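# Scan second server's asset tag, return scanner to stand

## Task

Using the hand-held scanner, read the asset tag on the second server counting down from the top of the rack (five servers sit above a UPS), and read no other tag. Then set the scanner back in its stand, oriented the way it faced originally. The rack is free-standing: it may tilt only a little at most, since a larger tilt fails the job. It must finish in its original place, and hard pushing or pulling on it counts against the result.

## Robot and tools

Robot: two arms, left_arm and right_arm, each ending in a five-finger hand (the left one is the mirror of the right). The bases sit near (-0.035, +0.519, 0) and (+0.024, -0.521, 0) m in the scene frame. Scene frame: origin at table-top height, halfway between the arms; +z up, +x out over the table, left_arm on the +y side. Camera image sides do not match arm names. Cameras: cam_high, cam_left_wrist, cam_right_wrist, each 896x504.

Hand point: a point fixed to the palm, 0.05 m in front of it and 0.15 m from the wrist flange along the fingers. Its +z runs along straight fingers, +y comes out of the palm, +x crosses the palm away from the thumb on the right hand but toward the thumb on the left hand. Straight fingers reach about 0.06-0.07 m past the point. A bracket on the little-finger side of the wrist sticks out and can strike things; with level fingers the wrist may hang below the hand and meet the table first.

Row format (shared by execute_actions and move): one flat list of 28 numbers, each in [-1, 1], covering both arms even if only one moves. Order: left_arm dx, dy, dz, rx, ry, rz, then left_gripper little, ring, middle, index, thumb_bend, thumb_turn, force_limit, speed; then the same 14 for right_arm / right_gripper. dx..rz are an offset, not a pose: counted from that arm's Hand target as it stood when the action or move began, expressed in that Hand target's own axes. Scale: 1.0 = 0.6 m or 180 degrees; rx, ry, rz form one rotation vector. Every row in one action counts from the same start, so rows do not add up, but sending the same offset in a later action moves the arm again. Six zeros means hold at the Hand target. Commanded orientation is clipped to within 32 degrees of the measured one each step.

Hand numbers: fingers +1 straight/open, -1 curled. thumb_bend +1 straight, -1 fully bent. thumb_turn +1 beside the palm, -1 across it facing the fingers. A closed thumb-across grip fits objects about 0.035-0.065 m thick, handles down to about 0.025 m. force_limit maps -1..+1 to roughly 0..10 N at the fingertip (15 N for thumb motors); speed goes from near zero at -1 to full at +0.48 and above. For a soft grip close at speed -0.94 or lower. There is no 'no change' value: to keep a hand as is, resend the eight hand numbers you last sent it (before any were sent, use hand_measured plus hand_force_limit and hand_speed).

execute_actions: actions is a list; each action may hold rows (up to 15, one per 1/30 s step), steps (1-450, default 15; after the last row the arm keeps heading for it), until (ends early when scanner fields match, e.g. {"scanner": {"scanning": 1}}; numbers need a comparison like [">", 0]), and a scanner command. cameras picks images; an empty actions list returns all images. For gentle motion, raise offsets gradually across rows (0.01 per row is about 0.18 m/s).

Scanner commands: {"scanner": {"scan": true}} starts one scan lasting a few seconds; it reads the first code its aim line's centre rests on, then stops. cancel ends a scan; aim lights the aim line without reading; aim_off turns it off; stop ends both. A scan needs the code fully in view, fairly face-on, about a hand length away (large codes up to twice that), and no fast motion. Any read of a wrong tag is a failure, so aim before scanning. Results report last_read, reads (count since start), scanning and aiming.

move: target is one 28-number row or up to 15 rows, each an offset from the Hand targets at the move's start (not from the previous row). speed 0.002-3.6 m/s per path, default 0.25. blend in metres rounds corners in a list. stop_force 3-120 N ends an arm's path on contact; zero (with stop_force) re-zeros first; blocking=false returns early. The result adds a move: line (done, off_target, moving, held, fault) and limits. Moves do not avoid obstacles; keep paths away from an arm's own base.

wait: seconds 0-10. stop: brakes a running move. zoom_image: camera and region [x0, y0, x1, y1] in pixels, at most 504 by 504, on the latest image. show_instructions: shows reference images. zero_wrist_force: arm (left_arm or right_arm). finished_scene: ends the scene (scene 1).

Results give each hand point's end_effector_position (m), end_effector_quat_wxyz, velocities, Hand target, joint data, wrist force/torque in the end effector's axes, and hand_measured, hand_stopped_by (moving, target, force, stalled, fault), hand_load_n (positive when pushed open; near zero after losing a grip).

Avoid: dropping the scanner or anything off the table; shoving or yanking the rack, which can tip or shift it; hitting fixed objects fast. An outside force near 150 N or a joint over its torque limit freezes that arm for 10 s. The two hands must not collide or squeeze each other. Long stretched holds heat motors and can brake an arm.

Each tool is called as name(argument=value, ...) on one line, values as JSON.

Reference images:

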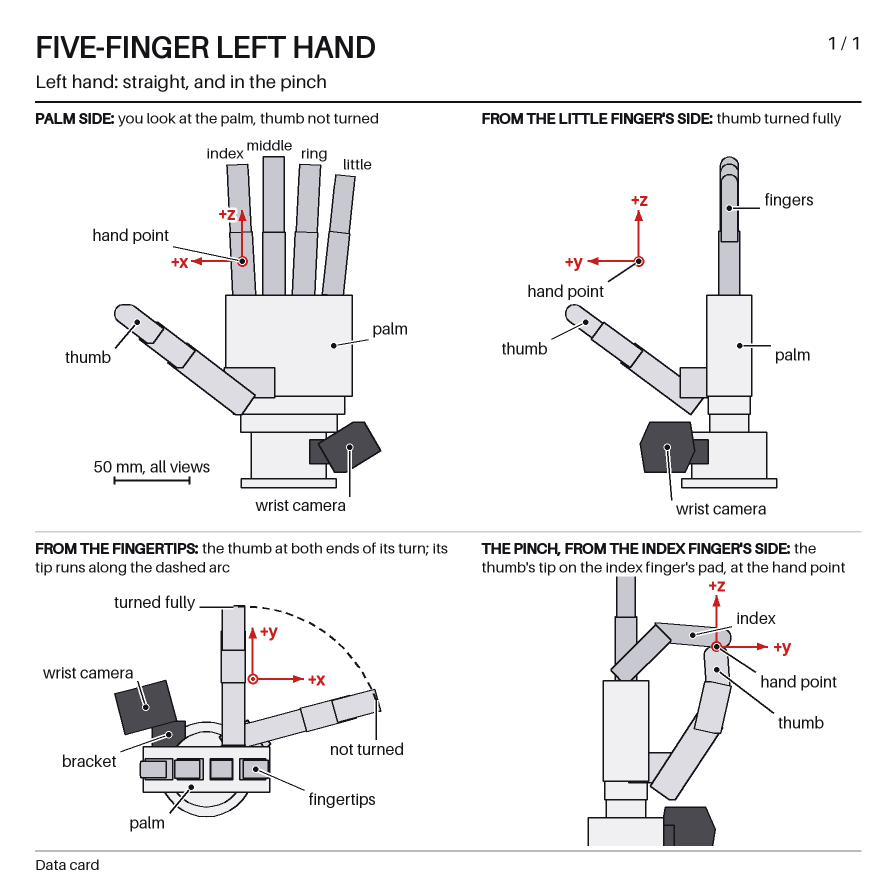

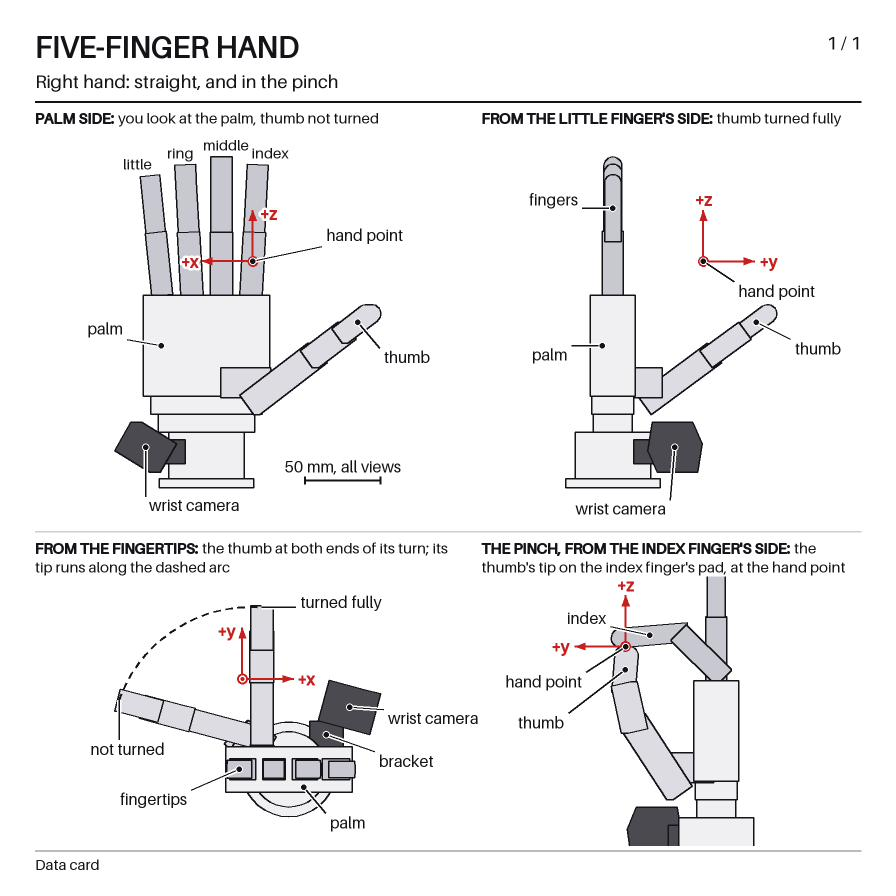

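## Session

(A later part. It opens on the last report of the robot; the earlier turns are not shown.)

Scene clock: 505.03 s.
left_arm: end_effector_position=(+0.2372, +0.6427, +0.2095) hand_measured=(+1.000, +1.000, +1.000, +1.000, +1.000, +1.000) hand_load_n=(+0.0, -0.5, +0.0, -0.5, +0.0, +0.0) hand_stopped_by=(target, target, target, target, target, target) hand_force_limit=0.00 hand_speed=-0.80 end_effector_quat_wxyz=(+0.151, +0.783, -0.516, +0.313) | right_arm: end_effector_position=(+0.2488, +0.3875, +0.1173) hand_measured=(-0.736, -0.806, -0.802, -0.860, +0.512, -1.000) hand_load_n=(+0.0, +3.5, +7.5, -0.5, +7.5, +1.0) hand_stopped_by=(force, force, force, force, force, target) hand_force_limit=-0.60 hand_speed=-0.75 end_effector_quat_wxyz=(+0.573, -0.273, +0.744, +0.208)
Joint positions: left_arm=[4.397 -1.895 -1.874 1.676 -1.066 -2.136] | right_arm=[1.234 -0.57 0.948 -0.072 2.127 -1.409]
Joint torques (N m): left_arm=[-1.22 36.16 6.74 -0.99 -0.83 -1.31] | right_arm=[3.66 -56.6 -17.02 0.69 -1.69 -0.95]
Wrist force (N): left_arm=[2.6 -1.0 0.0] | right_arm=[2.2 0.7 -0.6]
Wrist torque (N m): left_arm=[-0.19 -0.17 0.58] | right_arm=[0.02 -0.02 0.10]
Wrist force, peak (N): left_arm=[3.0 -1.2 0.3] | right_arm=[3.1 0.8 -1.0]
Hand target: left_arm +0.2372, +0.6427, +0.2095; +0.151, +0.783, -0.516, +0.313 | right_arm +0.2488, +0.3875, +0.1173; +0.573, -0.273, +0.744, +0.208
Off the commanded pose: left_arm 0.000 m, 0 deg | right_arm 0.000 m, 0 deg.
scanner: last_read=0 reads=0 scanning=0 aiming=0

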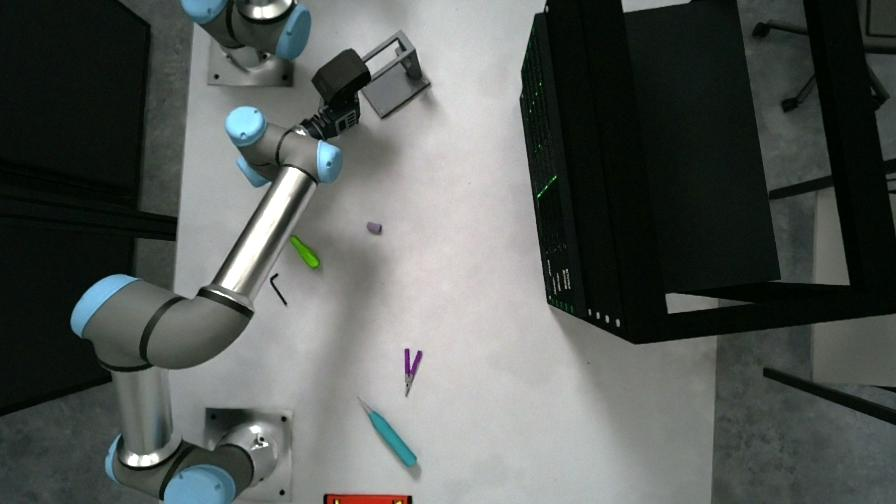

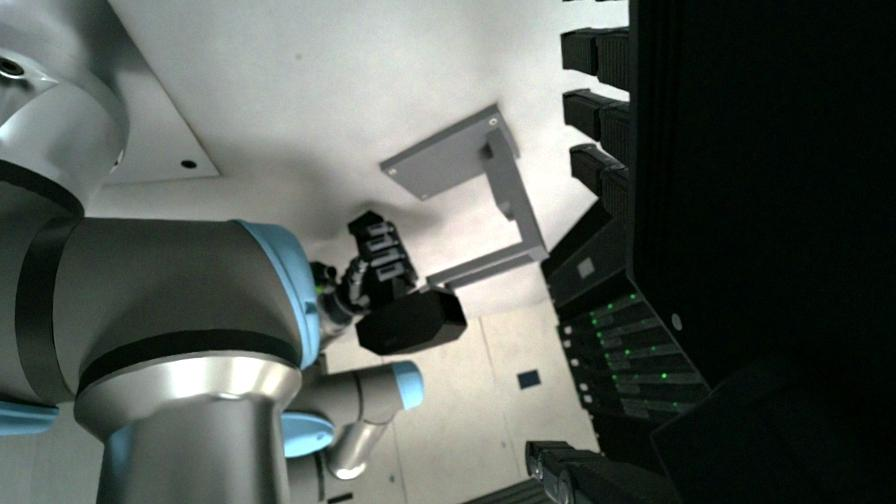

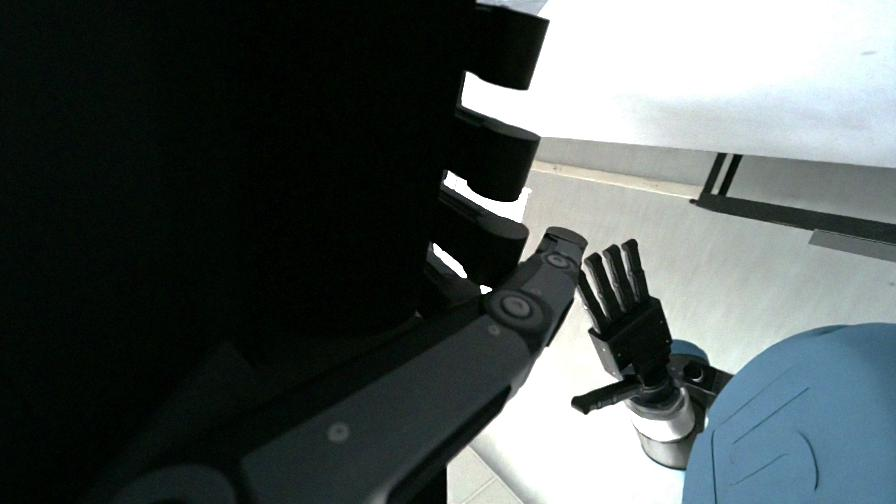

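move(target=[[0, 0, 0, 0, 0, 0, 1, 1, 1, 1, 1, 1, 0, -0.8, -0.0675, 0.0017, -0.07, 0, 0, 0, -0.95, -0.95, -1, -1, -0.8, -1, -0.6, -0.75], [0, 0, 0, 0, 0, 0, 1, 1, 1, 1, 1, 1, 0, -0.8, -0.2292, -0.8417, -0.211, 0.1664, 0, 0.0446, -0.95, -0.95, -1, -1, -0.8, -1, -0.6, -0.75]], speed=[0.1, 0.2], blend=[0.02, 0], cameras=["cam_high", "cam_right_wrist", "cam_left_wrist"])

Scene clock: 542.43 s.
left_arm: end_effector_position=(+0.2372, +0.6427, +0.2095) hand_measured=(+1.000, +1.000, +1.000, +1.000, +1.000, +1.000) hand_load_n=(+0.0, -0.5, +0.0, +0.0, +0.0, +0.0) hand_stopped_by=(target, target, target, target, target, target) hand_force_limit=0.00 hand_speed=-0.80 end_effector_quat_wxyz=(+0.151, +0.783, -0.516, +0.313) | right_arm: end_effector_position=(+0.5071, -0.0542, +0.2845) hand_measured=(-0.736, -0.806, -0.802, -0.860, +0.512, -1.000) hand_load_n=(+0.0, +2.5, +7.5, +0.0, +7.0, +0.5) hand_stopped_by=(force, force, force, force, force, target) hand_force_limit=-0.60 hand_speed=-0.75 end_effector_quat_wxyz=(+0.609, -0.064, +0.789, +0.048)
Joint positions: left_arm=[4.397 -1.895 -1.874 1.676 -1.066 -2.136] | right_arm=[0.631 -1.348 1.777 -0.135 2.068 -1.429]
Joint torques (N m): left_arm=[-0.34 36.6 8.42 -1.51 -0.68 -0.54] | right_arm=[-11.15 -42.59 -7.64 0.36 -2.28 -1.34]
Wrist force (N): left_arm=[2.9 -0.9 0.2] | right_arm=[2.8 0.6 -0.5]
Wrist torque (N m): left_arm=[-0.19 -0.21 0.59] | right_arm=[0.05 -0.02 0.22]
Wrist force, peak (N): left_arm=[3.1 -1.1 0.2] | right_arm=[3.8 0.6 0.3]
Hand target: left_arm +0.2372, +0.6427, +0.2095; +0.151, +0.783, -0.516, +0.313 | right_arm +0.5072, -0.0543, +0.2846; +0.609, -0.063, +0.789, +0.048
Off the commanded pose: left_arm 0.000 m, 0 deg | right_arm 0.000 m, 0 deg.
scanner: last_read=0 reads=0 scanning=0 aiming=0
move: done

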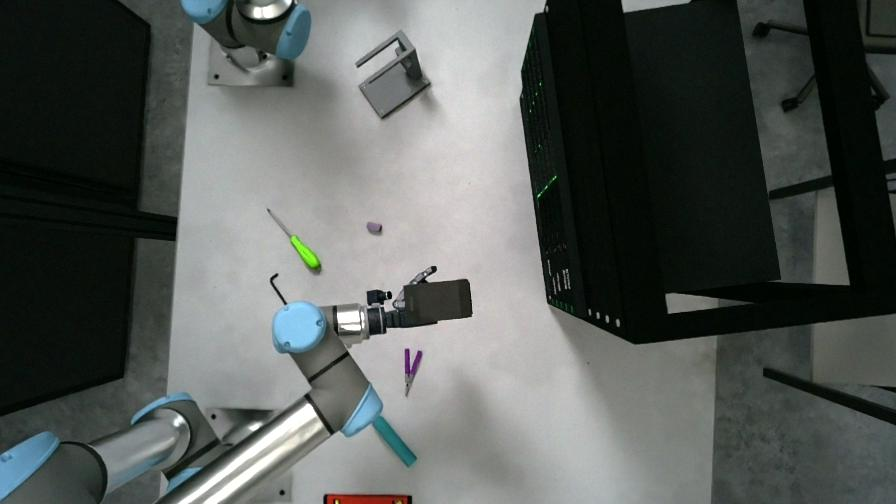

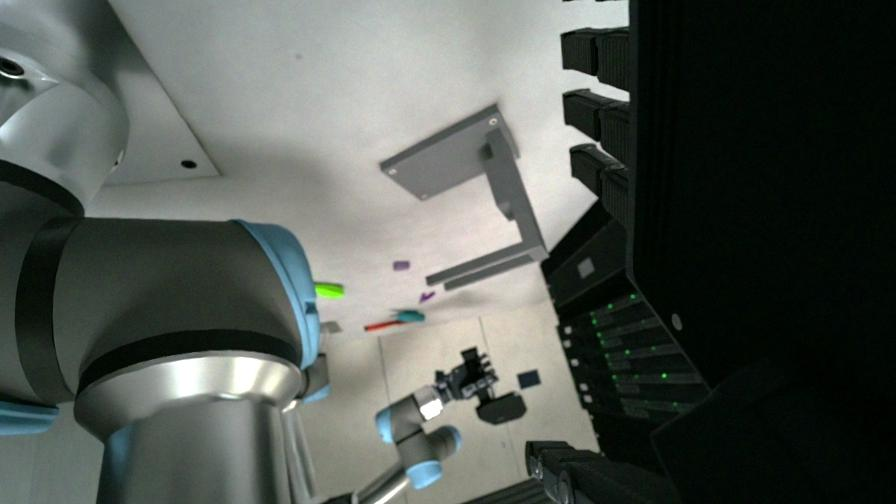

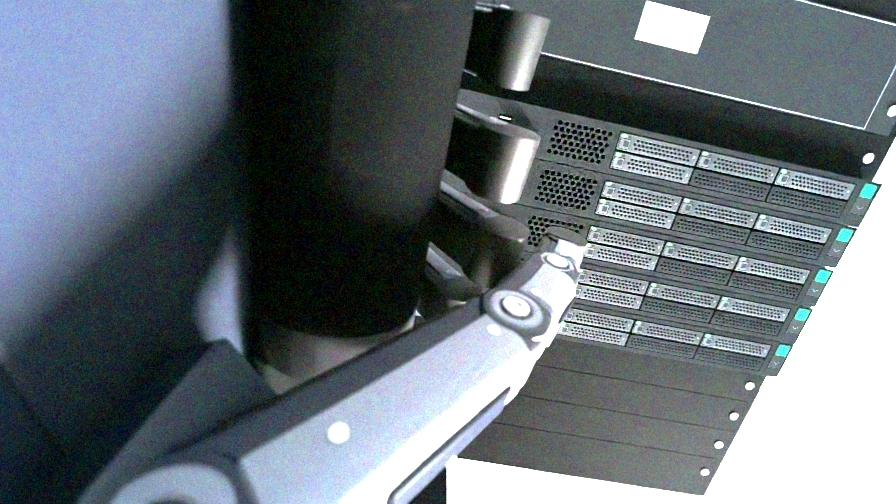

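move(target=[0.7325, -0.0903, 0.2002, 0.0604, 0.0754, -0.0919, 1, 1, 1, 1, 1, 1, 0, -0.8, 0, 0, 0, 0, 0, 0, -0.95, -0.95, -1, -1, -0.8, -1, -0.6, -0.75], speed=0.25, cameras=[])

execute_actions(actions=[{"scanner": {"aim": true}, "steps": 10}], cameras=["all"])

Scene clock: 558.37 s.
left_arm: end_effector_position=(+0.4452, +0.2845, +0.4067) hand_measured=(+1.000, +1.000, +1.000, +1.000, +1.000, +1.000) hand_load_n=(+0.0, +0.0, +0.0, +0.0, +0.0, -0.5) hand_stopped_by=(target, target, target, target, target, target) hand_force_limit=0.00 hand_speed=-0.80 end_effector_quat_wxyz=(+0.179, +0.817, -0.346, +0.425) | right_arm: end_effector_position=(+0.5072, -0.0543, +0.2846) hand_measured=(-0.736, -0.806, -0.802, -0.860, +0.512, -1.000) hand_load_n=(+0.0, +3.0, +7.5, +0.0, +7.0, +0.5) hand_stopped_by=(force, force, force, force, force, target) hand_force_limit=-0.60 hand_speed=-0.75 end_effector_quat_wxyz=(+0.609, -0.063, +0.789, +0.048)
Joint positions: left_arm=[3.404 -1.656 -1.499 2.176 -0.764 -3.891] | right_arm=[0.631 -1.348 1.777 -0.135 2.068 -1.429]
Joint torques (N m): left_arm=[-8.95 13.38 27.17 1.03 -1.18 -2.32] | right_arm=[-11.94 -42.65 -8.13 0.47 -2.05 -1.35]
Wrist force (N): left_arm=[3.1 -1.4 0.9] | right_arm=[2.8 0.4 -0.3]
Wrist torque (N m): left_arm=[-0.34 -0.16 0.68] | right_arm=[0.00 0.00 0.21]
Wrist force, peak (N): left_arm=[4.2 -1.1 1.1] | right_arm=[3.3 0.7 -0.4]
Hand target: left_arm +0.4453, +0.2845, +0.4067; +0.179, +0.817, -0.346, +0.425 | right_arm +0.5072, -0.0543, +0.2846; +0.609, -0.063, +0.789, +0.048
Off the commanded pose: left_arm 0.000 m, 0 deg | right_arm 0.000 m, 0 deg.
scanner: last_read=0 reads=0 scanning=0 aiming=0
move: done
No camera images: "cameras" was empty.

Scene clock: 558.90 s.
left_arm: end_effector_position=(+0.4453, +0.2845, +0.4067) hand_measured=(+1.000, +1.000, +1.000, +1.000, +1.000, +1.000) hand_load_n=(+0.0, +0.0, +0.0, +0.0, -0.5, +0.0) hand_stopped_by=(target, target, target, target, target, target) hand_force_limit=0.00 hand_speed=-0.80 end_effector_quat_wxyz=(+0.179, +0.817, -0.346, +0.425) | right_arm: end_effector_position=(+0.5072, -0.0543, +0.2846) hand_measured=(-0.736, -0.806, -0.802, -0.860, +0.512, -1.000) hand_load_n=(+0.0, +3.0, +7.5, +0.0, +7.5, +0.5) hand_stopped_by=(force, force, force, force, force, target) hand_force_limit=-0.60 hand_speed=-0.75 end_effector_quat_wxyz=(+0.609, -0.063, +0.789, +0.048)
Joint positions: left_arm=[3.404 -1.656 -1.499 2.176 -0.764 -3.891] | right_arm=[0.631 -1.348 1.777 -0.135 2.068 -1.429]
Joint torques (N m): left_arm=[-8.18 13.24 27.38 0.97 -0.98 -2.27] | right_arm=[-11.65 -42.87 -8.55 0.21 -1.89 -1.18]
Wrist force (N): left_arm=[3.5 -1.3 1.1] | right_arm=[2.7 0.6 -0.4]
Wrist torque (N m): left_arm=[-0.34 -0.22 0.70] | right_arm=[0.04 0.03 0.21]
Wrist force, peak (N): left_arm=[3.5 -1.5 1.0] | right_arm=[3.2 0.5 -0.2]
Hand target: left_arm +0.4453, +0.2845, +0.4067; +0.179, +0.817, -0.346, +0.425 | right_arm +0.5072, -0.0543, +0.2846; +0.609, -0.063, +0.789, +0.048
Off the commanded pose: left_arm 0.000 m, 0 deg | right_arm 0.000 m, 0 deg.
scanner: last_read=0 reads=0 scanning=0 aiming=1

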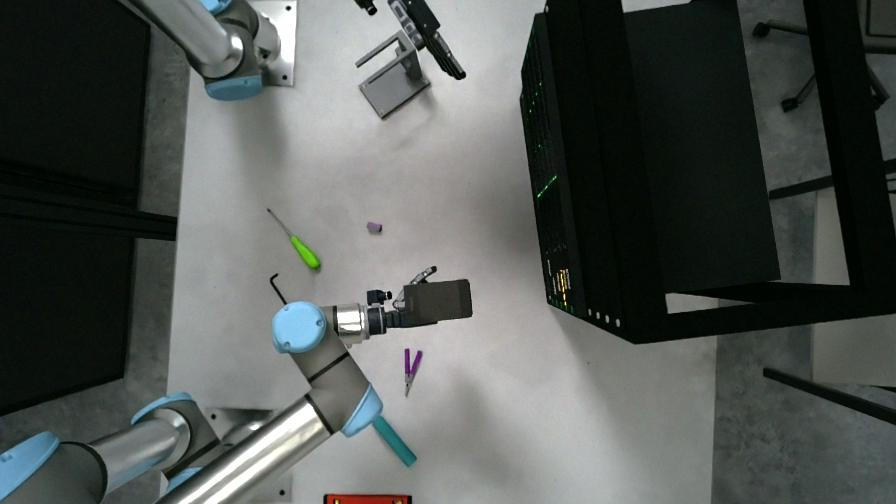

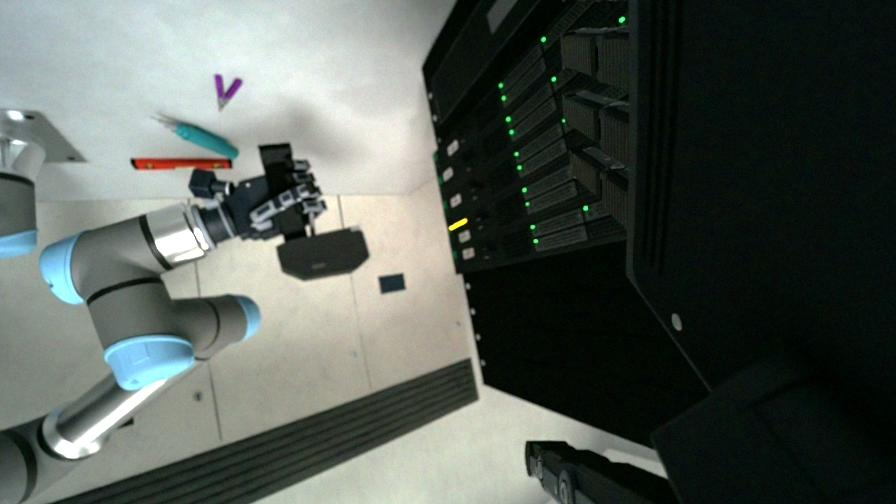

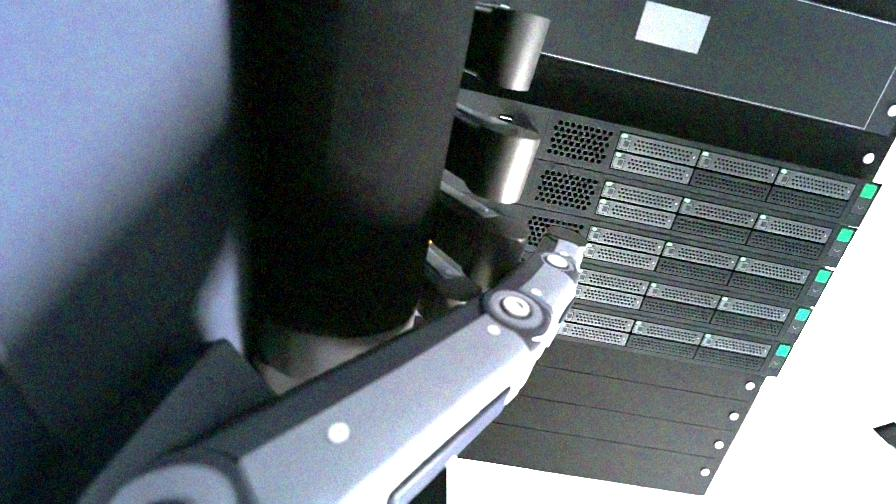

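Aim line visible right near the tags.

zoom_image(camera="cam_left_wrist", region=[420, 120, 520, 280])

zoom_image(camera="cam_high", region=[500, 220, 620, 340])

Scaled by 3.150 from the camera's 896x504 image, which has a finer 1280x720 frame.

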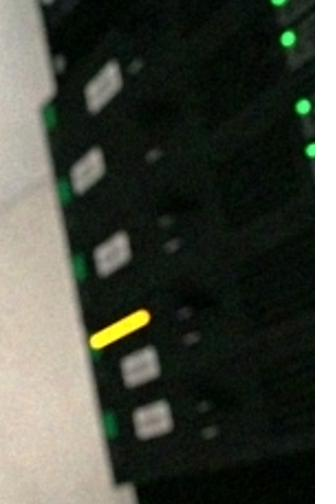

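Scaled by 4.200 from the camera's 896x504 image, which has a finer 1280x720 frame.

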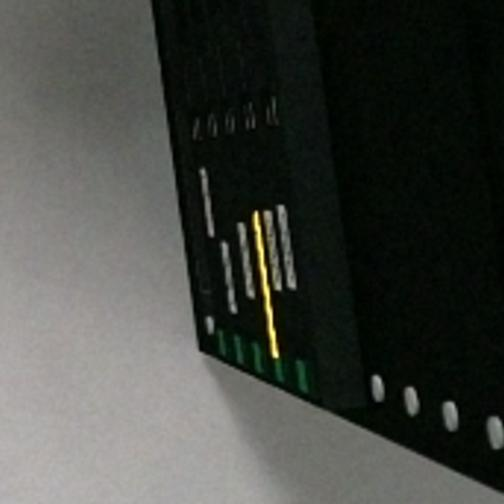

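zoom_image(camera="cam_left_wrist", region=[430, 190, 490, 270])

zoom_image(camera="cam_left_wrist", region=[180, 120, 480, 300])

Scaled by 6.300 from the camera's 896x504 image, which has a finer 1280x720 frame.

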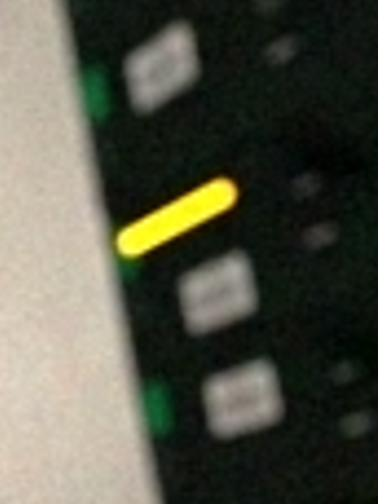

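Scaled by 1.680 from the camera's 896x504 image, which has a finer 1280x720 frame.

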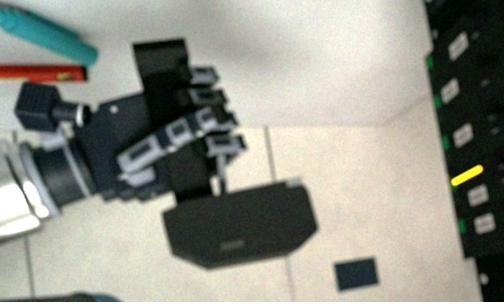

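move(target=[0, 0, 0, 0, 0, 0, 1, 1, 1, 1, 1, 1, 0, -0.8, -0.0531, 0.0252, 0.0543, 0, 0, 0, -0.95, -0.95, -1, -1, -0.8, -1, -0.6, -0.75], speed=0.08, cameras=["cam_high", "cam_left_wrist"])

zoom_image(camera="cam_left_wrist", region=[430, 190, 490, 270])

zoom_image(camera="cam_high", region=[530, 250, 590, 320])

Scene clock: 588.20 s.
left_arm: end_effector_position=(+0.4453, +0.2845, +0.4067) hand_measured=(+1.000, +1.000, +1.000, +1.000, +1.000, +1.000) hand_load_n=(+0.0, +0.0, +0.0, +0.0, -0.5, -0.5) hand_stopped_by=(target, target, target, target, target, target) hand_force_limit=0.00 hand_speed=-0.80 end_effector_quat_wxyz=(+0.179, +0.817, -0.346, +0.425) | right_arm: end_effector_position=(+0.5438, -0.0331, +0.3070) hand_measured=(-0.736, -0.806, -0.802, -0.860, +0.512, -1.000) hand_load_n=(+0.0, +3.0, +7.5, -0.5, +7.0, +1.0) hand_stopped_by=(force, force, force, force, force, target) hand_force_limit=-0.60 hand_speed=-0.75 end_effector_quat_wxyz=(+0.609, -0.063, +0.789, +0.048)
Joint positions: left_arm=[3.404 -1.656 -1.499 2.176 -0.764 -3.891] | right_arm=[0.617 -1.281 1.627 -0.055 2.055 -1.434]
Joint torques (N m): left_arm=[-8.32 13.43 25.33 0.93 -0.85 -2.44] | right_arm=[-11.46 -21.92 -39.23 0.46 -2.01 0.1]
Wrist force (N): left_arm=[3.6 -1.2 1.1] | right_arm=[2.8 0.5 -0.3]
Wrist torque (N m): left_arm=[-0.32 -0.23 0.70] | right_arm=[0.01 0.00 0.22]
Wrist force, peak (N): left_arm=[3.7 -1.3 1.3] | right_arm=[3.5 0.4 -0.6]
Hand target: left_arm +0.4453, +0.2845, +0.4067; +0.179, +0.817, -0.346, +0.425 | right_arm +0.5439, -0.0331, +0.3071; +0.609, -0.063, +0.789, +0.048
Off the commanded pose: left_arm 0.000 m, 0 deg | right_arm 0.000 m, 0 deg.
scanner: last_read=0 reads=0 scanning=0 aiming=1
move: done
Images, in order (width x height): cam_high 896x504, cam_left_wrist 896x504.

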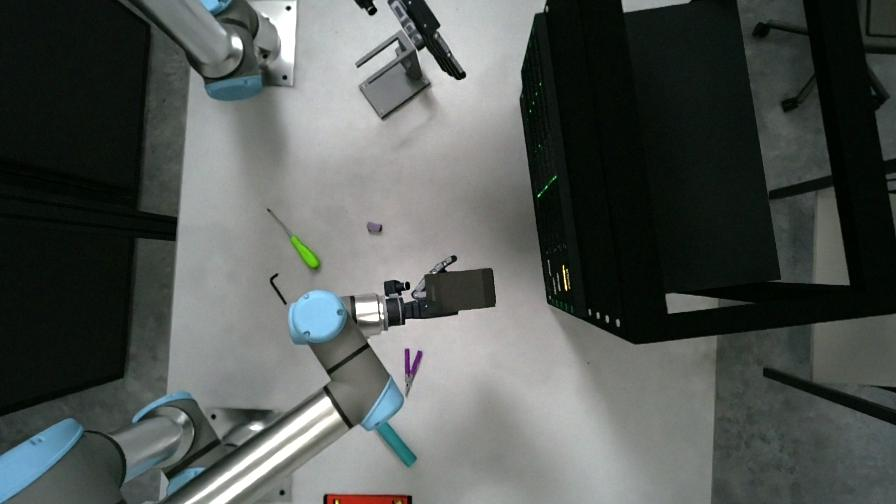

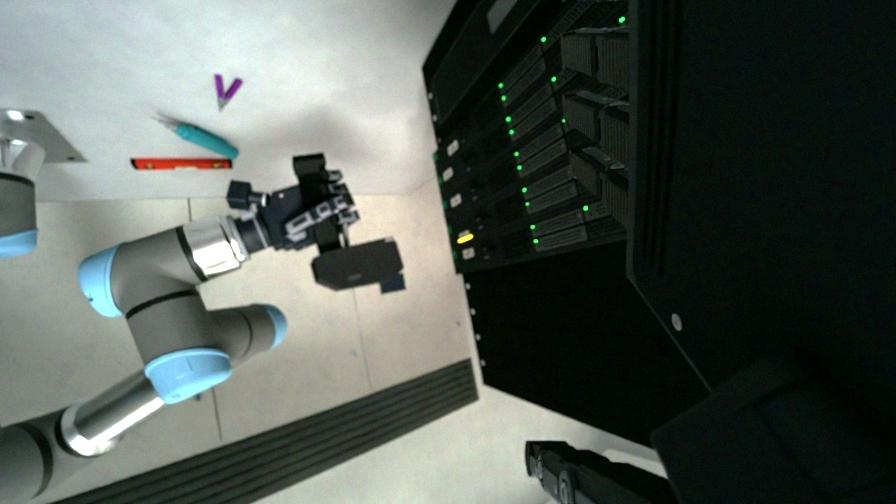

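Scaled by 6.300 from the camera's 896x504 image, which has a finer 1280x720 frame.

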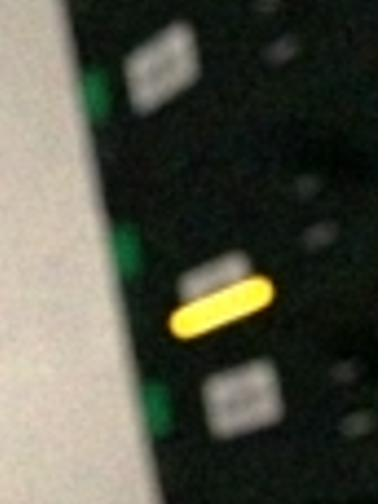

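Scaled by 7.200 from the camera's 896x504 image, which has a finer 1280x720 frame.

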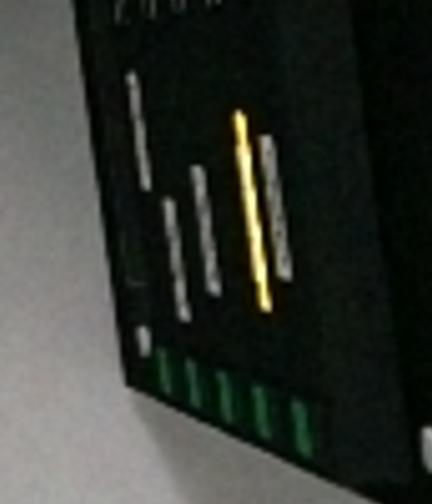

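move(target=[0, 0, 0, 0, 0, 0, 1, 1, 1, 1, 1, 1, 0, -0.8, 0.0053, 0, 0.0014, 0, 0, 0, -0.95, -0.95, -1, -1, -0.8, -1, -0.6, -0.75], speed=0.03, cameras=["cam_left_wrist"])

zoom_image(camera="cam_left_wrist", region=[430, 190, 490, 270])

Scene clock: 593.43 s.
left_arm: end_effector_position=(+0.4453, +0.2845, +0.4067) hand_measured=(+1.000, +1.000, +1.000, +1.000, +1.000, +1.000) hand_load_n=(+0.0, +0.0, +0.0, +0.0, +0.0, +0.0) hand_stopped_by=(target, target, target, target, target, target) hand_force_limit=0.00 hand_speed=-0.80 end_effector_quat_wxyz=(+0.179, +0.817, -0.346, +0.425) | right_arm: end_effector_position=(+0.5439, -0.0331, +0.3039) hand_measured=(-0.736, -0.806, -0.802, -0.860, +0.512, -1.000) hand_load_n=(+0.0, +3.0, +7.5, +0.0, +7.0, +1.0) hand_stopped_by=(force, force, force, force, force, target) hand_force_limit=-0.60 hand_speed=-0.75 end_effector_quat_wxyz=(+0.609, -0.063, +0.790, +0.048)
Joint positions: left_arm=[3.404 -1.656 -1.499 2.176 -0.764 -3.891] | right_arm=[0.617 -1.278 1.632 -0.062 2.055 -1.434]
Joint torques (N m): left_arm=[-7.93 13.71 24.95 1.01 -0.92 -2.31] | right_arm=[-11.93 -20.74 -8.73 -2.65 -1.93 0.95]
Wrist force (N): left_arm=[3.4 -1.3 1.0] | right_arm=[3.0 0.4 -0.3]
Wrist torque (N m): left_arm=[-0.33 -0.20 0.69] | right_arm=[0.00 -0.03 0.23]
Wrist force, peak (N): left_arm=[3.6 -1.5 1.0] | right_arm=[3.4 0.6 -0.2]
Hand target: left_arm +0.4453, +0.2845, +0.4067; +0.179, +0.817, -0.346, +0.425 | right_arm +0.5439, -0.0331, +0.3038; +0.609, -0.063, +0.789, +0.048
Off the commanded pose: left_arm 0.000 m, 0 deg | right_arm 0.000 m, 0 deg.
scanner: last_read=0 reads=0 scanning=0 aiming=1
move: done
Images, in order (width x height): cam_left_wrist 896x504.

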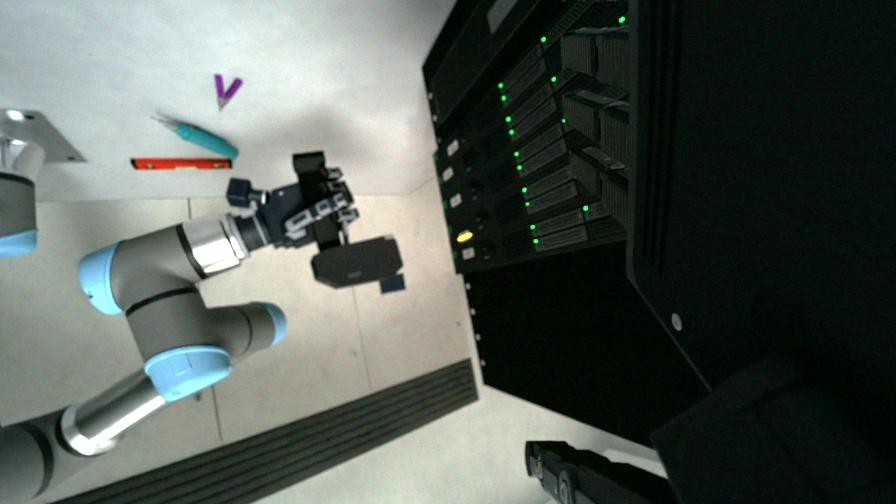

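Scaled by 6.300 from the camera's 896x504 image, which has a finer 1280x720 frame.

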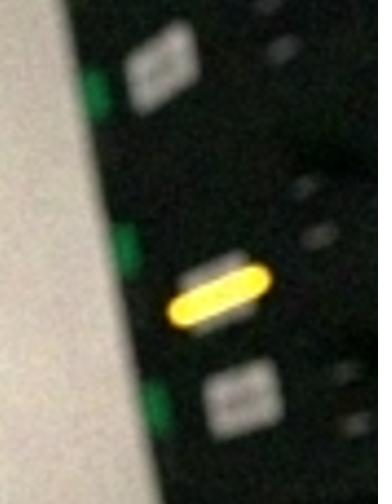

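execute_actions(actions=[{"scanner": {"scan": true}, "steps": 150, "until": {"scanner": {"reads": [">=", 1]}}}], cameras=["cam_left_wrist"])

Scene clock: 602.73 s.
left_arm: end_effector_position=(+0.4453, +0.2845, +0.4067) hand_measured=(+1.000, +1.000, +1.000, +1.000, +1.000, +1.000) hand_load_n=(+0.0, +0.0, +0.0, +0.0, +0.0, +0.0) hand_stopped_by=(target, target, target, target, target, target) hand_force_limit=0.00 hand_speed=-0.80 end_effector_quat_wxyz=(+0.179, +0.817, -0.346, +0.425) | right_arm: end_effector_position=(+0.5439, -0.0331, +0.3038) hand_measured=(-0.736, -0.806, -0.802, -0.860, +0.512, -1.000) hand_load_n=(+0.0, +3.0, +7.5, +0.0, +7.0, +1.0) hand_stopped_by=(force, force, force, force, force, target) hand_force_limit=-0.60 hand_speed=-0.75 end_effector_quat_wxyz=(+0.609, -0.063, +0.789, +0.048)
Joint positions: left_arm=[3.404 -1.656 -1.499 2.176 -0.764 -3.891] | right_arm=[0.617 -1.278 1.632 -0.063 2.055 -1.434]
Joint torques (N m): left_arm=[-8.73 13.02 25.32 0.69 -0.65 -2.2] | right_arm=[-11.33 -22.82 -7.55 -2.69 -2.09 -0.84]
Wrist force (N): left_arm=[3.3 -1.2 1.0] | right_arm=[3.1 0.6 -0.2]
Wrist torque (N m): left_arm=[-0.32 -0.19 0.69] | right_arm=[0.03 -0.05 0.25]
Wrist force, peak (N): left_arm=[3.7 -1.4 1.2] | right_arm=[3.4 0.7 -0.2]
Hand target: left_arm +0.4453, +0.2845, +0.4067; +0.179, +0.817, -0.346, +0.425 | right_arm +0.5439, -0.0331, +0.3038; +0.609, -0.063, +0.789, +0.048
Off the commanded pose: left_arm 0.000 m, 0 deg | right_arm 0.000 m, 0 deg.
scanner: last_read=668254 reads=1 scanning=0 aiming=0
Images, in order (width x height): cam_left_wrist 896x504.

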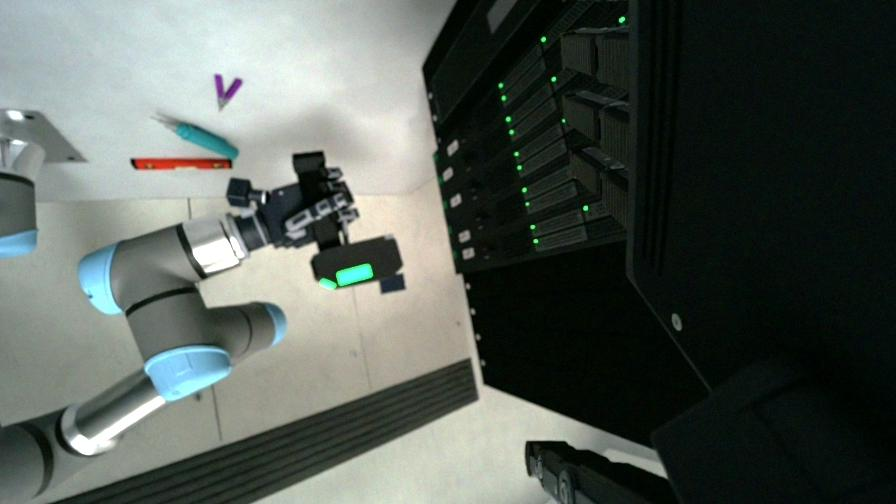

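move(target=[-0.6292, -0.1322, -0.2673, -0.0604, -0.0754, 0.0919, 1, 1, 1, 1, 1, 1, 0, -0.8, 0.2885, 0.7457, -0.357, -0.1605, -0.0363, -0.0318, -0.95, -0.95, -1, -1, -0.8, -1, -0.6, -0.75], speed=0.22, cameras=["all"])

zoom_image(camera="cam_left_wrist", region=[300, 60, 600, 400])

zoom_image(camera="cam_high", region=[290, 10, 440, 140])

Scene clock: 629.70 s.
left_arm: end_effector_position=(+0.2599, +0.5897, +0.1899) hand_measured=(+1.000, +1.000, +1.000, +1.000, +1.000, +1.000) hand_load_n=(+0.0, +0.0, +0.0, +0.0, +0.0, +0.0) hand_stopped_by=(target, target, target, target, target, target) hand_force_limit=0.00 hand_speed=-0.80 end_effector_quat_wxyz=(+0.151, +0.783, -0.516, +0.313) | right_arm: end_effector_position=(+0.2250, +0.3687, +0.1901) hand_measured=(-0.736, -0.806, -0.802, -0.860, +0.512, -1.000) hand_load_n=(+0.0, +3.0, +7.5, +0.0, +7.5, +1.0) hand_stopped_by=(force, force, force, force, force, target) hand_force_limit=-0.60 hand_speed=-0.75 end_effector_quat_wxyz=(+0.619, -0.249, +0.713, +0.216)
Joint positions: left_arm=[4.285 -1.869 -1.957 1.792 -1.013 -2.251] | right_arm=[1.271 -0.699 1.072 -0.197 2.205 -1.466]
Joint torques (N m): left_arm=[6.95 16.57 20.31 -0.46 -1.09 2.57] | right_arm=[11.88 -43.11 -37.98 0.31 3.12 -0.77]
Wrist force (N): left_arm=[2.9 -1.1 0.3] | right_arm=[3.0 0.2 -1.0]
Wrist torque (N m): left_arm=[-0.24 -0.25 0.42] | right_arm=[0.00 0.01 0.20]
Wrist force, peak (N): left_arm=[3.9 -1.2 1.2] | right_arm=[3.4 1.6 -1.0]
Hand target: left_arm +0.2599, +0.5897, +0.1899; +0.151, +0.783, -0.516, +0.313 | right_arm +0.2250, +0.3687, +0.1901; +0.619, -0.249, +0.713, +0.216
Off the commanded pose: left_arm 0.000 m, 0 deg | right_arm 0.000 m, 0 deg.
scanner: last_read=668254 reads=1 scanning=0 aiming=0
move: done

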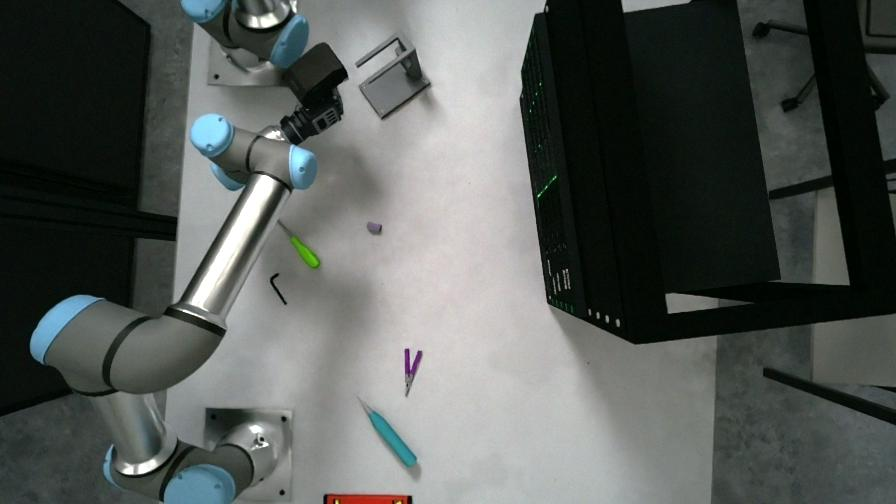

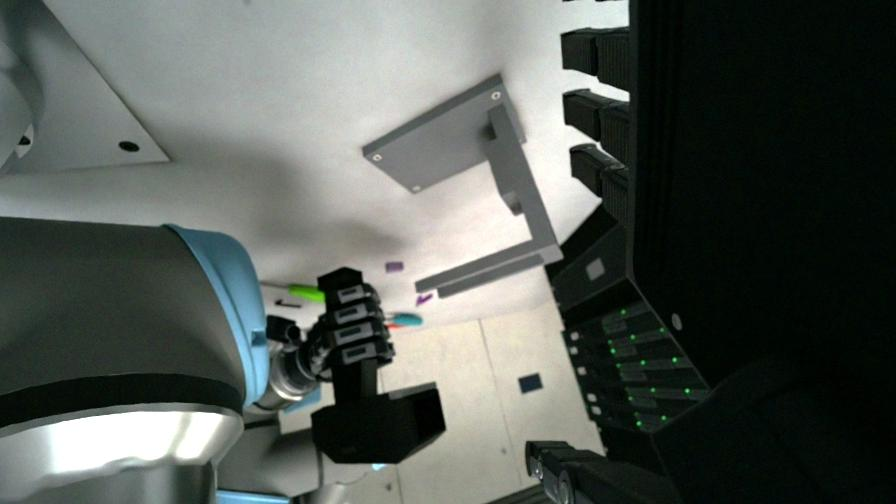

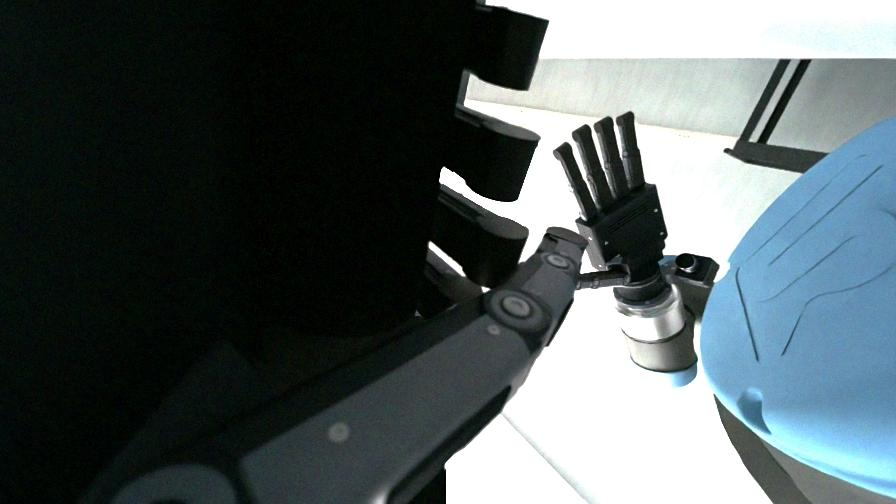

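Scaled by 1.482 from the camera's 896x504 image, which has a finer 1280x720 frame.

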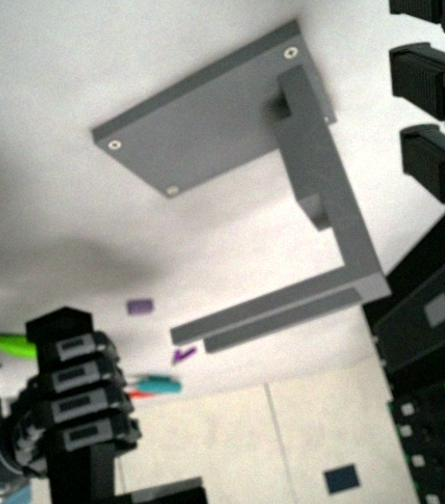

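Scaled by 3.360 from the camera's 896x504 image, which has a finer 1280x720 frame.

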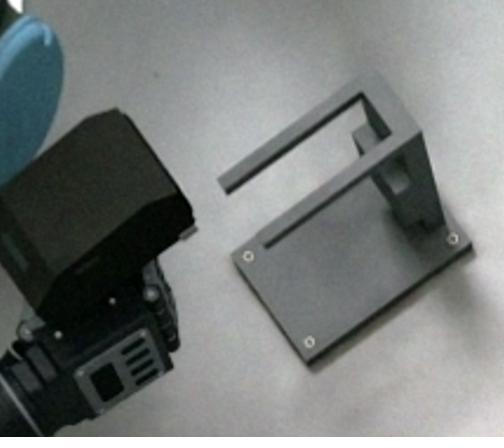

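zoom_image(camera="cam_high", region=[275, 30, 365, 120])

zoom_image(camera="cam_left_wrist", region=[280, 220, 580, 480])

zoom_image(camera="cam_high", region=[345, 20, 435, 120])

Scaled by 5.600 from the camera's 896x504 image, which has a finer 1280x720 frame.

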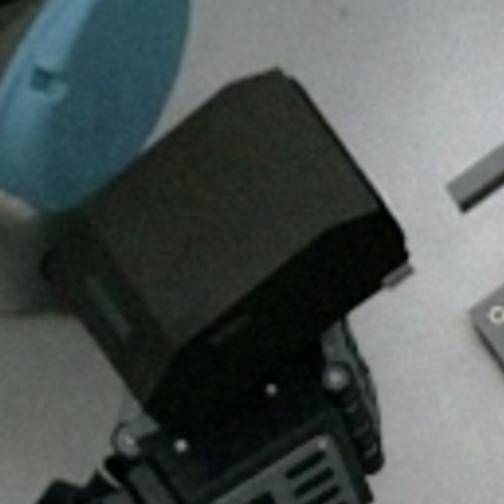

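Scaled by 1.680 from the camera's 896x504 image, which has a finer 1280x720 frame.

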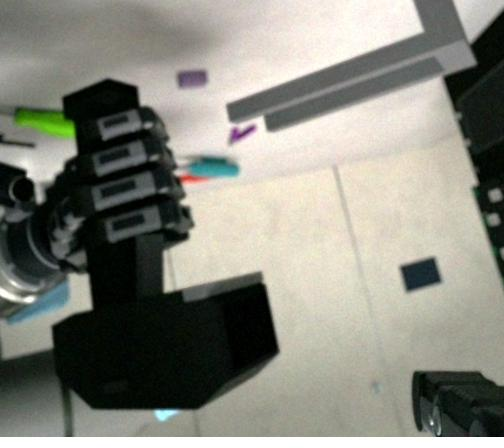

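Scaled by 5.040 from the camera's 896x504 image, which has a finer 1280x720 frame.

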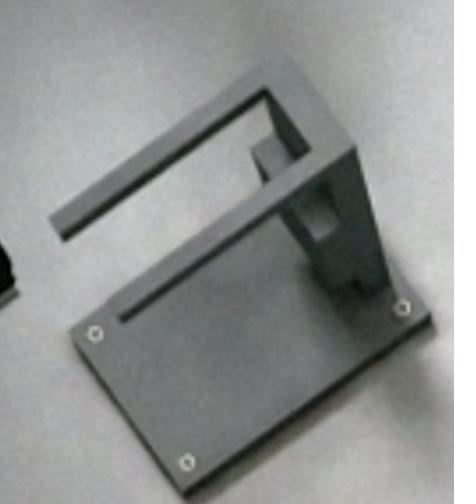

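move(target=[0, 0, 0, 0, 0, 0, 1, 1, 1, 1, 1, 1, 0, -0.8, 0.1005, -0.0028, 0.0652, 0.0055, 0, 0.0008, -0.95, -0.95, -1, -1, -0.8, -1, -0.6, -0.75], speed=0.08, stop_force=10, cameras=["cam_high", "cam_left_wrist"])

zoom_image(camera="cam_left_wrist", region=[280, 60, 580, 400])

zoom_image(camera="cam_high", region=[290, 15, 440, 145])

Scene clock: 656.13 s.
left_arm: end_effector_position=(+0.2599, +0.5897, +0.1899) hand_measured=(+1.000, +1.000, +1.000, +1.000, +1.000, +1.000) hand_load_n=(+0.0, +0.0, +0.0, +0.0, +0.0, +0.0) hand_stopped_by=(target, target, target, target, target, target) hand_force_limit=0.00 hand_speed=-0.80 end_effector_quat_wxyz=(+0.151, +0.783, -0.516, +0.313) | right_arm: end_effector_position=(+0.2497, +0.3862, +0.1249) hand_measured=(-0.736, -0.806, -0.802, -0.860, +0.512, -1.000) hand_load_n=(+0.0, +2.5, +7.5, +0.0, +7.5, +1.0) hand_stopped_by=(force, force, force, force, force, target) hand_force_limit=-0.60 hand_speed=-0.75 end_effector_quat_wxyz=(+0.621, -0.243, +0.715, +0.211)
Joint positions: left_arm=[4.285 -1.87 -1.957 1.792 -1.013 -2.251] | right_arm=[1.249 -0.573 1.007 -0.259 2.201 -1.467]
Joint torques (N m): left_arm=[7.23 16.61 18.42 -0.56 -1.28 1.95] | right_arm=[-11.04 -45.75 -38.46 -2.75 -1.76 -1.15]
Wrist force (N): left_arm=[2.9 -1.0 0.0] | right_arm=[3.1 -0.2 -1.0]
Wrist torque (N m): left_arm=[-0.19 -0.26 0.41] | right_arm=[-0.06 -0.02 0.23]
Wrist force, peak (N): left_arm=[3.3 -1.1 0.2] | right_arm=[3.5 0.1 -0.8]
Hand target: left_arm +0.2599, +0.5897, +0.1899; +0.151, +0.783, -0.516, +0.313 | right_arm +0.2497, +0.3862, +0.1249; +0.621, -0.243, +0.715, +0.211
Off the commanded pose: left_arm 0.000 m, 0 deg | right_arm 0.000 m, 0 deg.
scanner: last_read=668254 reads=1 scanning=0 aiming=0
move: done
Images, in order (width x height): cam_high 896x504, cam_left_wrist 896x504.

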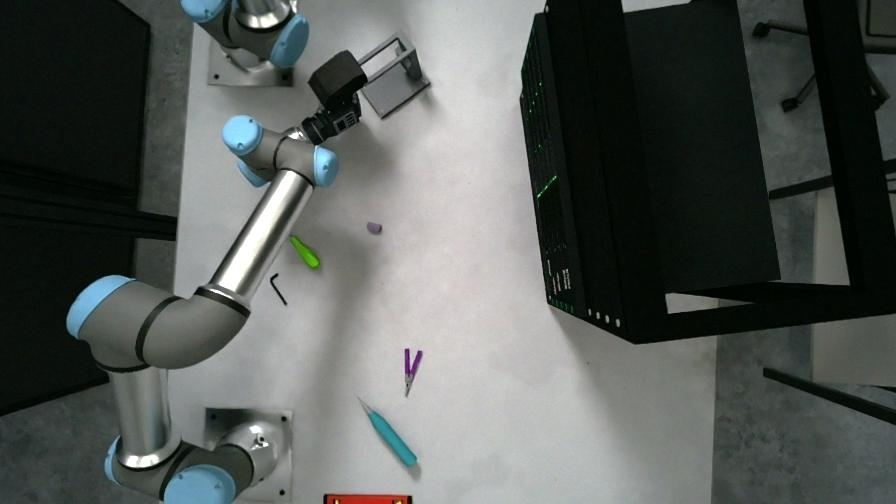

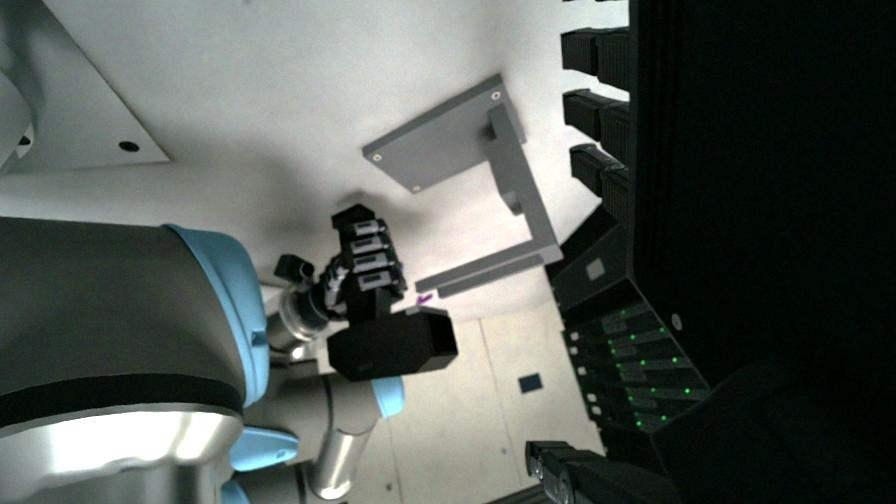

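Scaled by 1.482 from the camera's 896x504 image, which has a finer 1280x720 frame.

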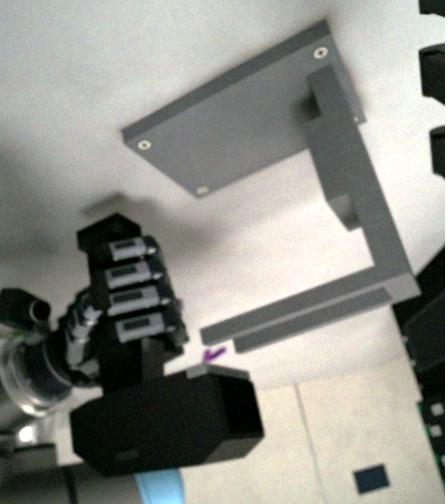

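Scaled by 3.360 from the camera's 896x504 image, which has a finer 1280x720 frame.

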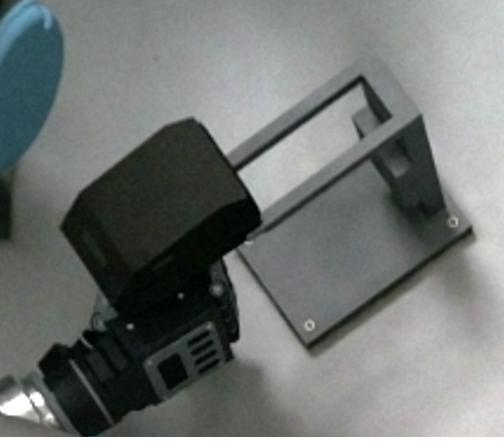

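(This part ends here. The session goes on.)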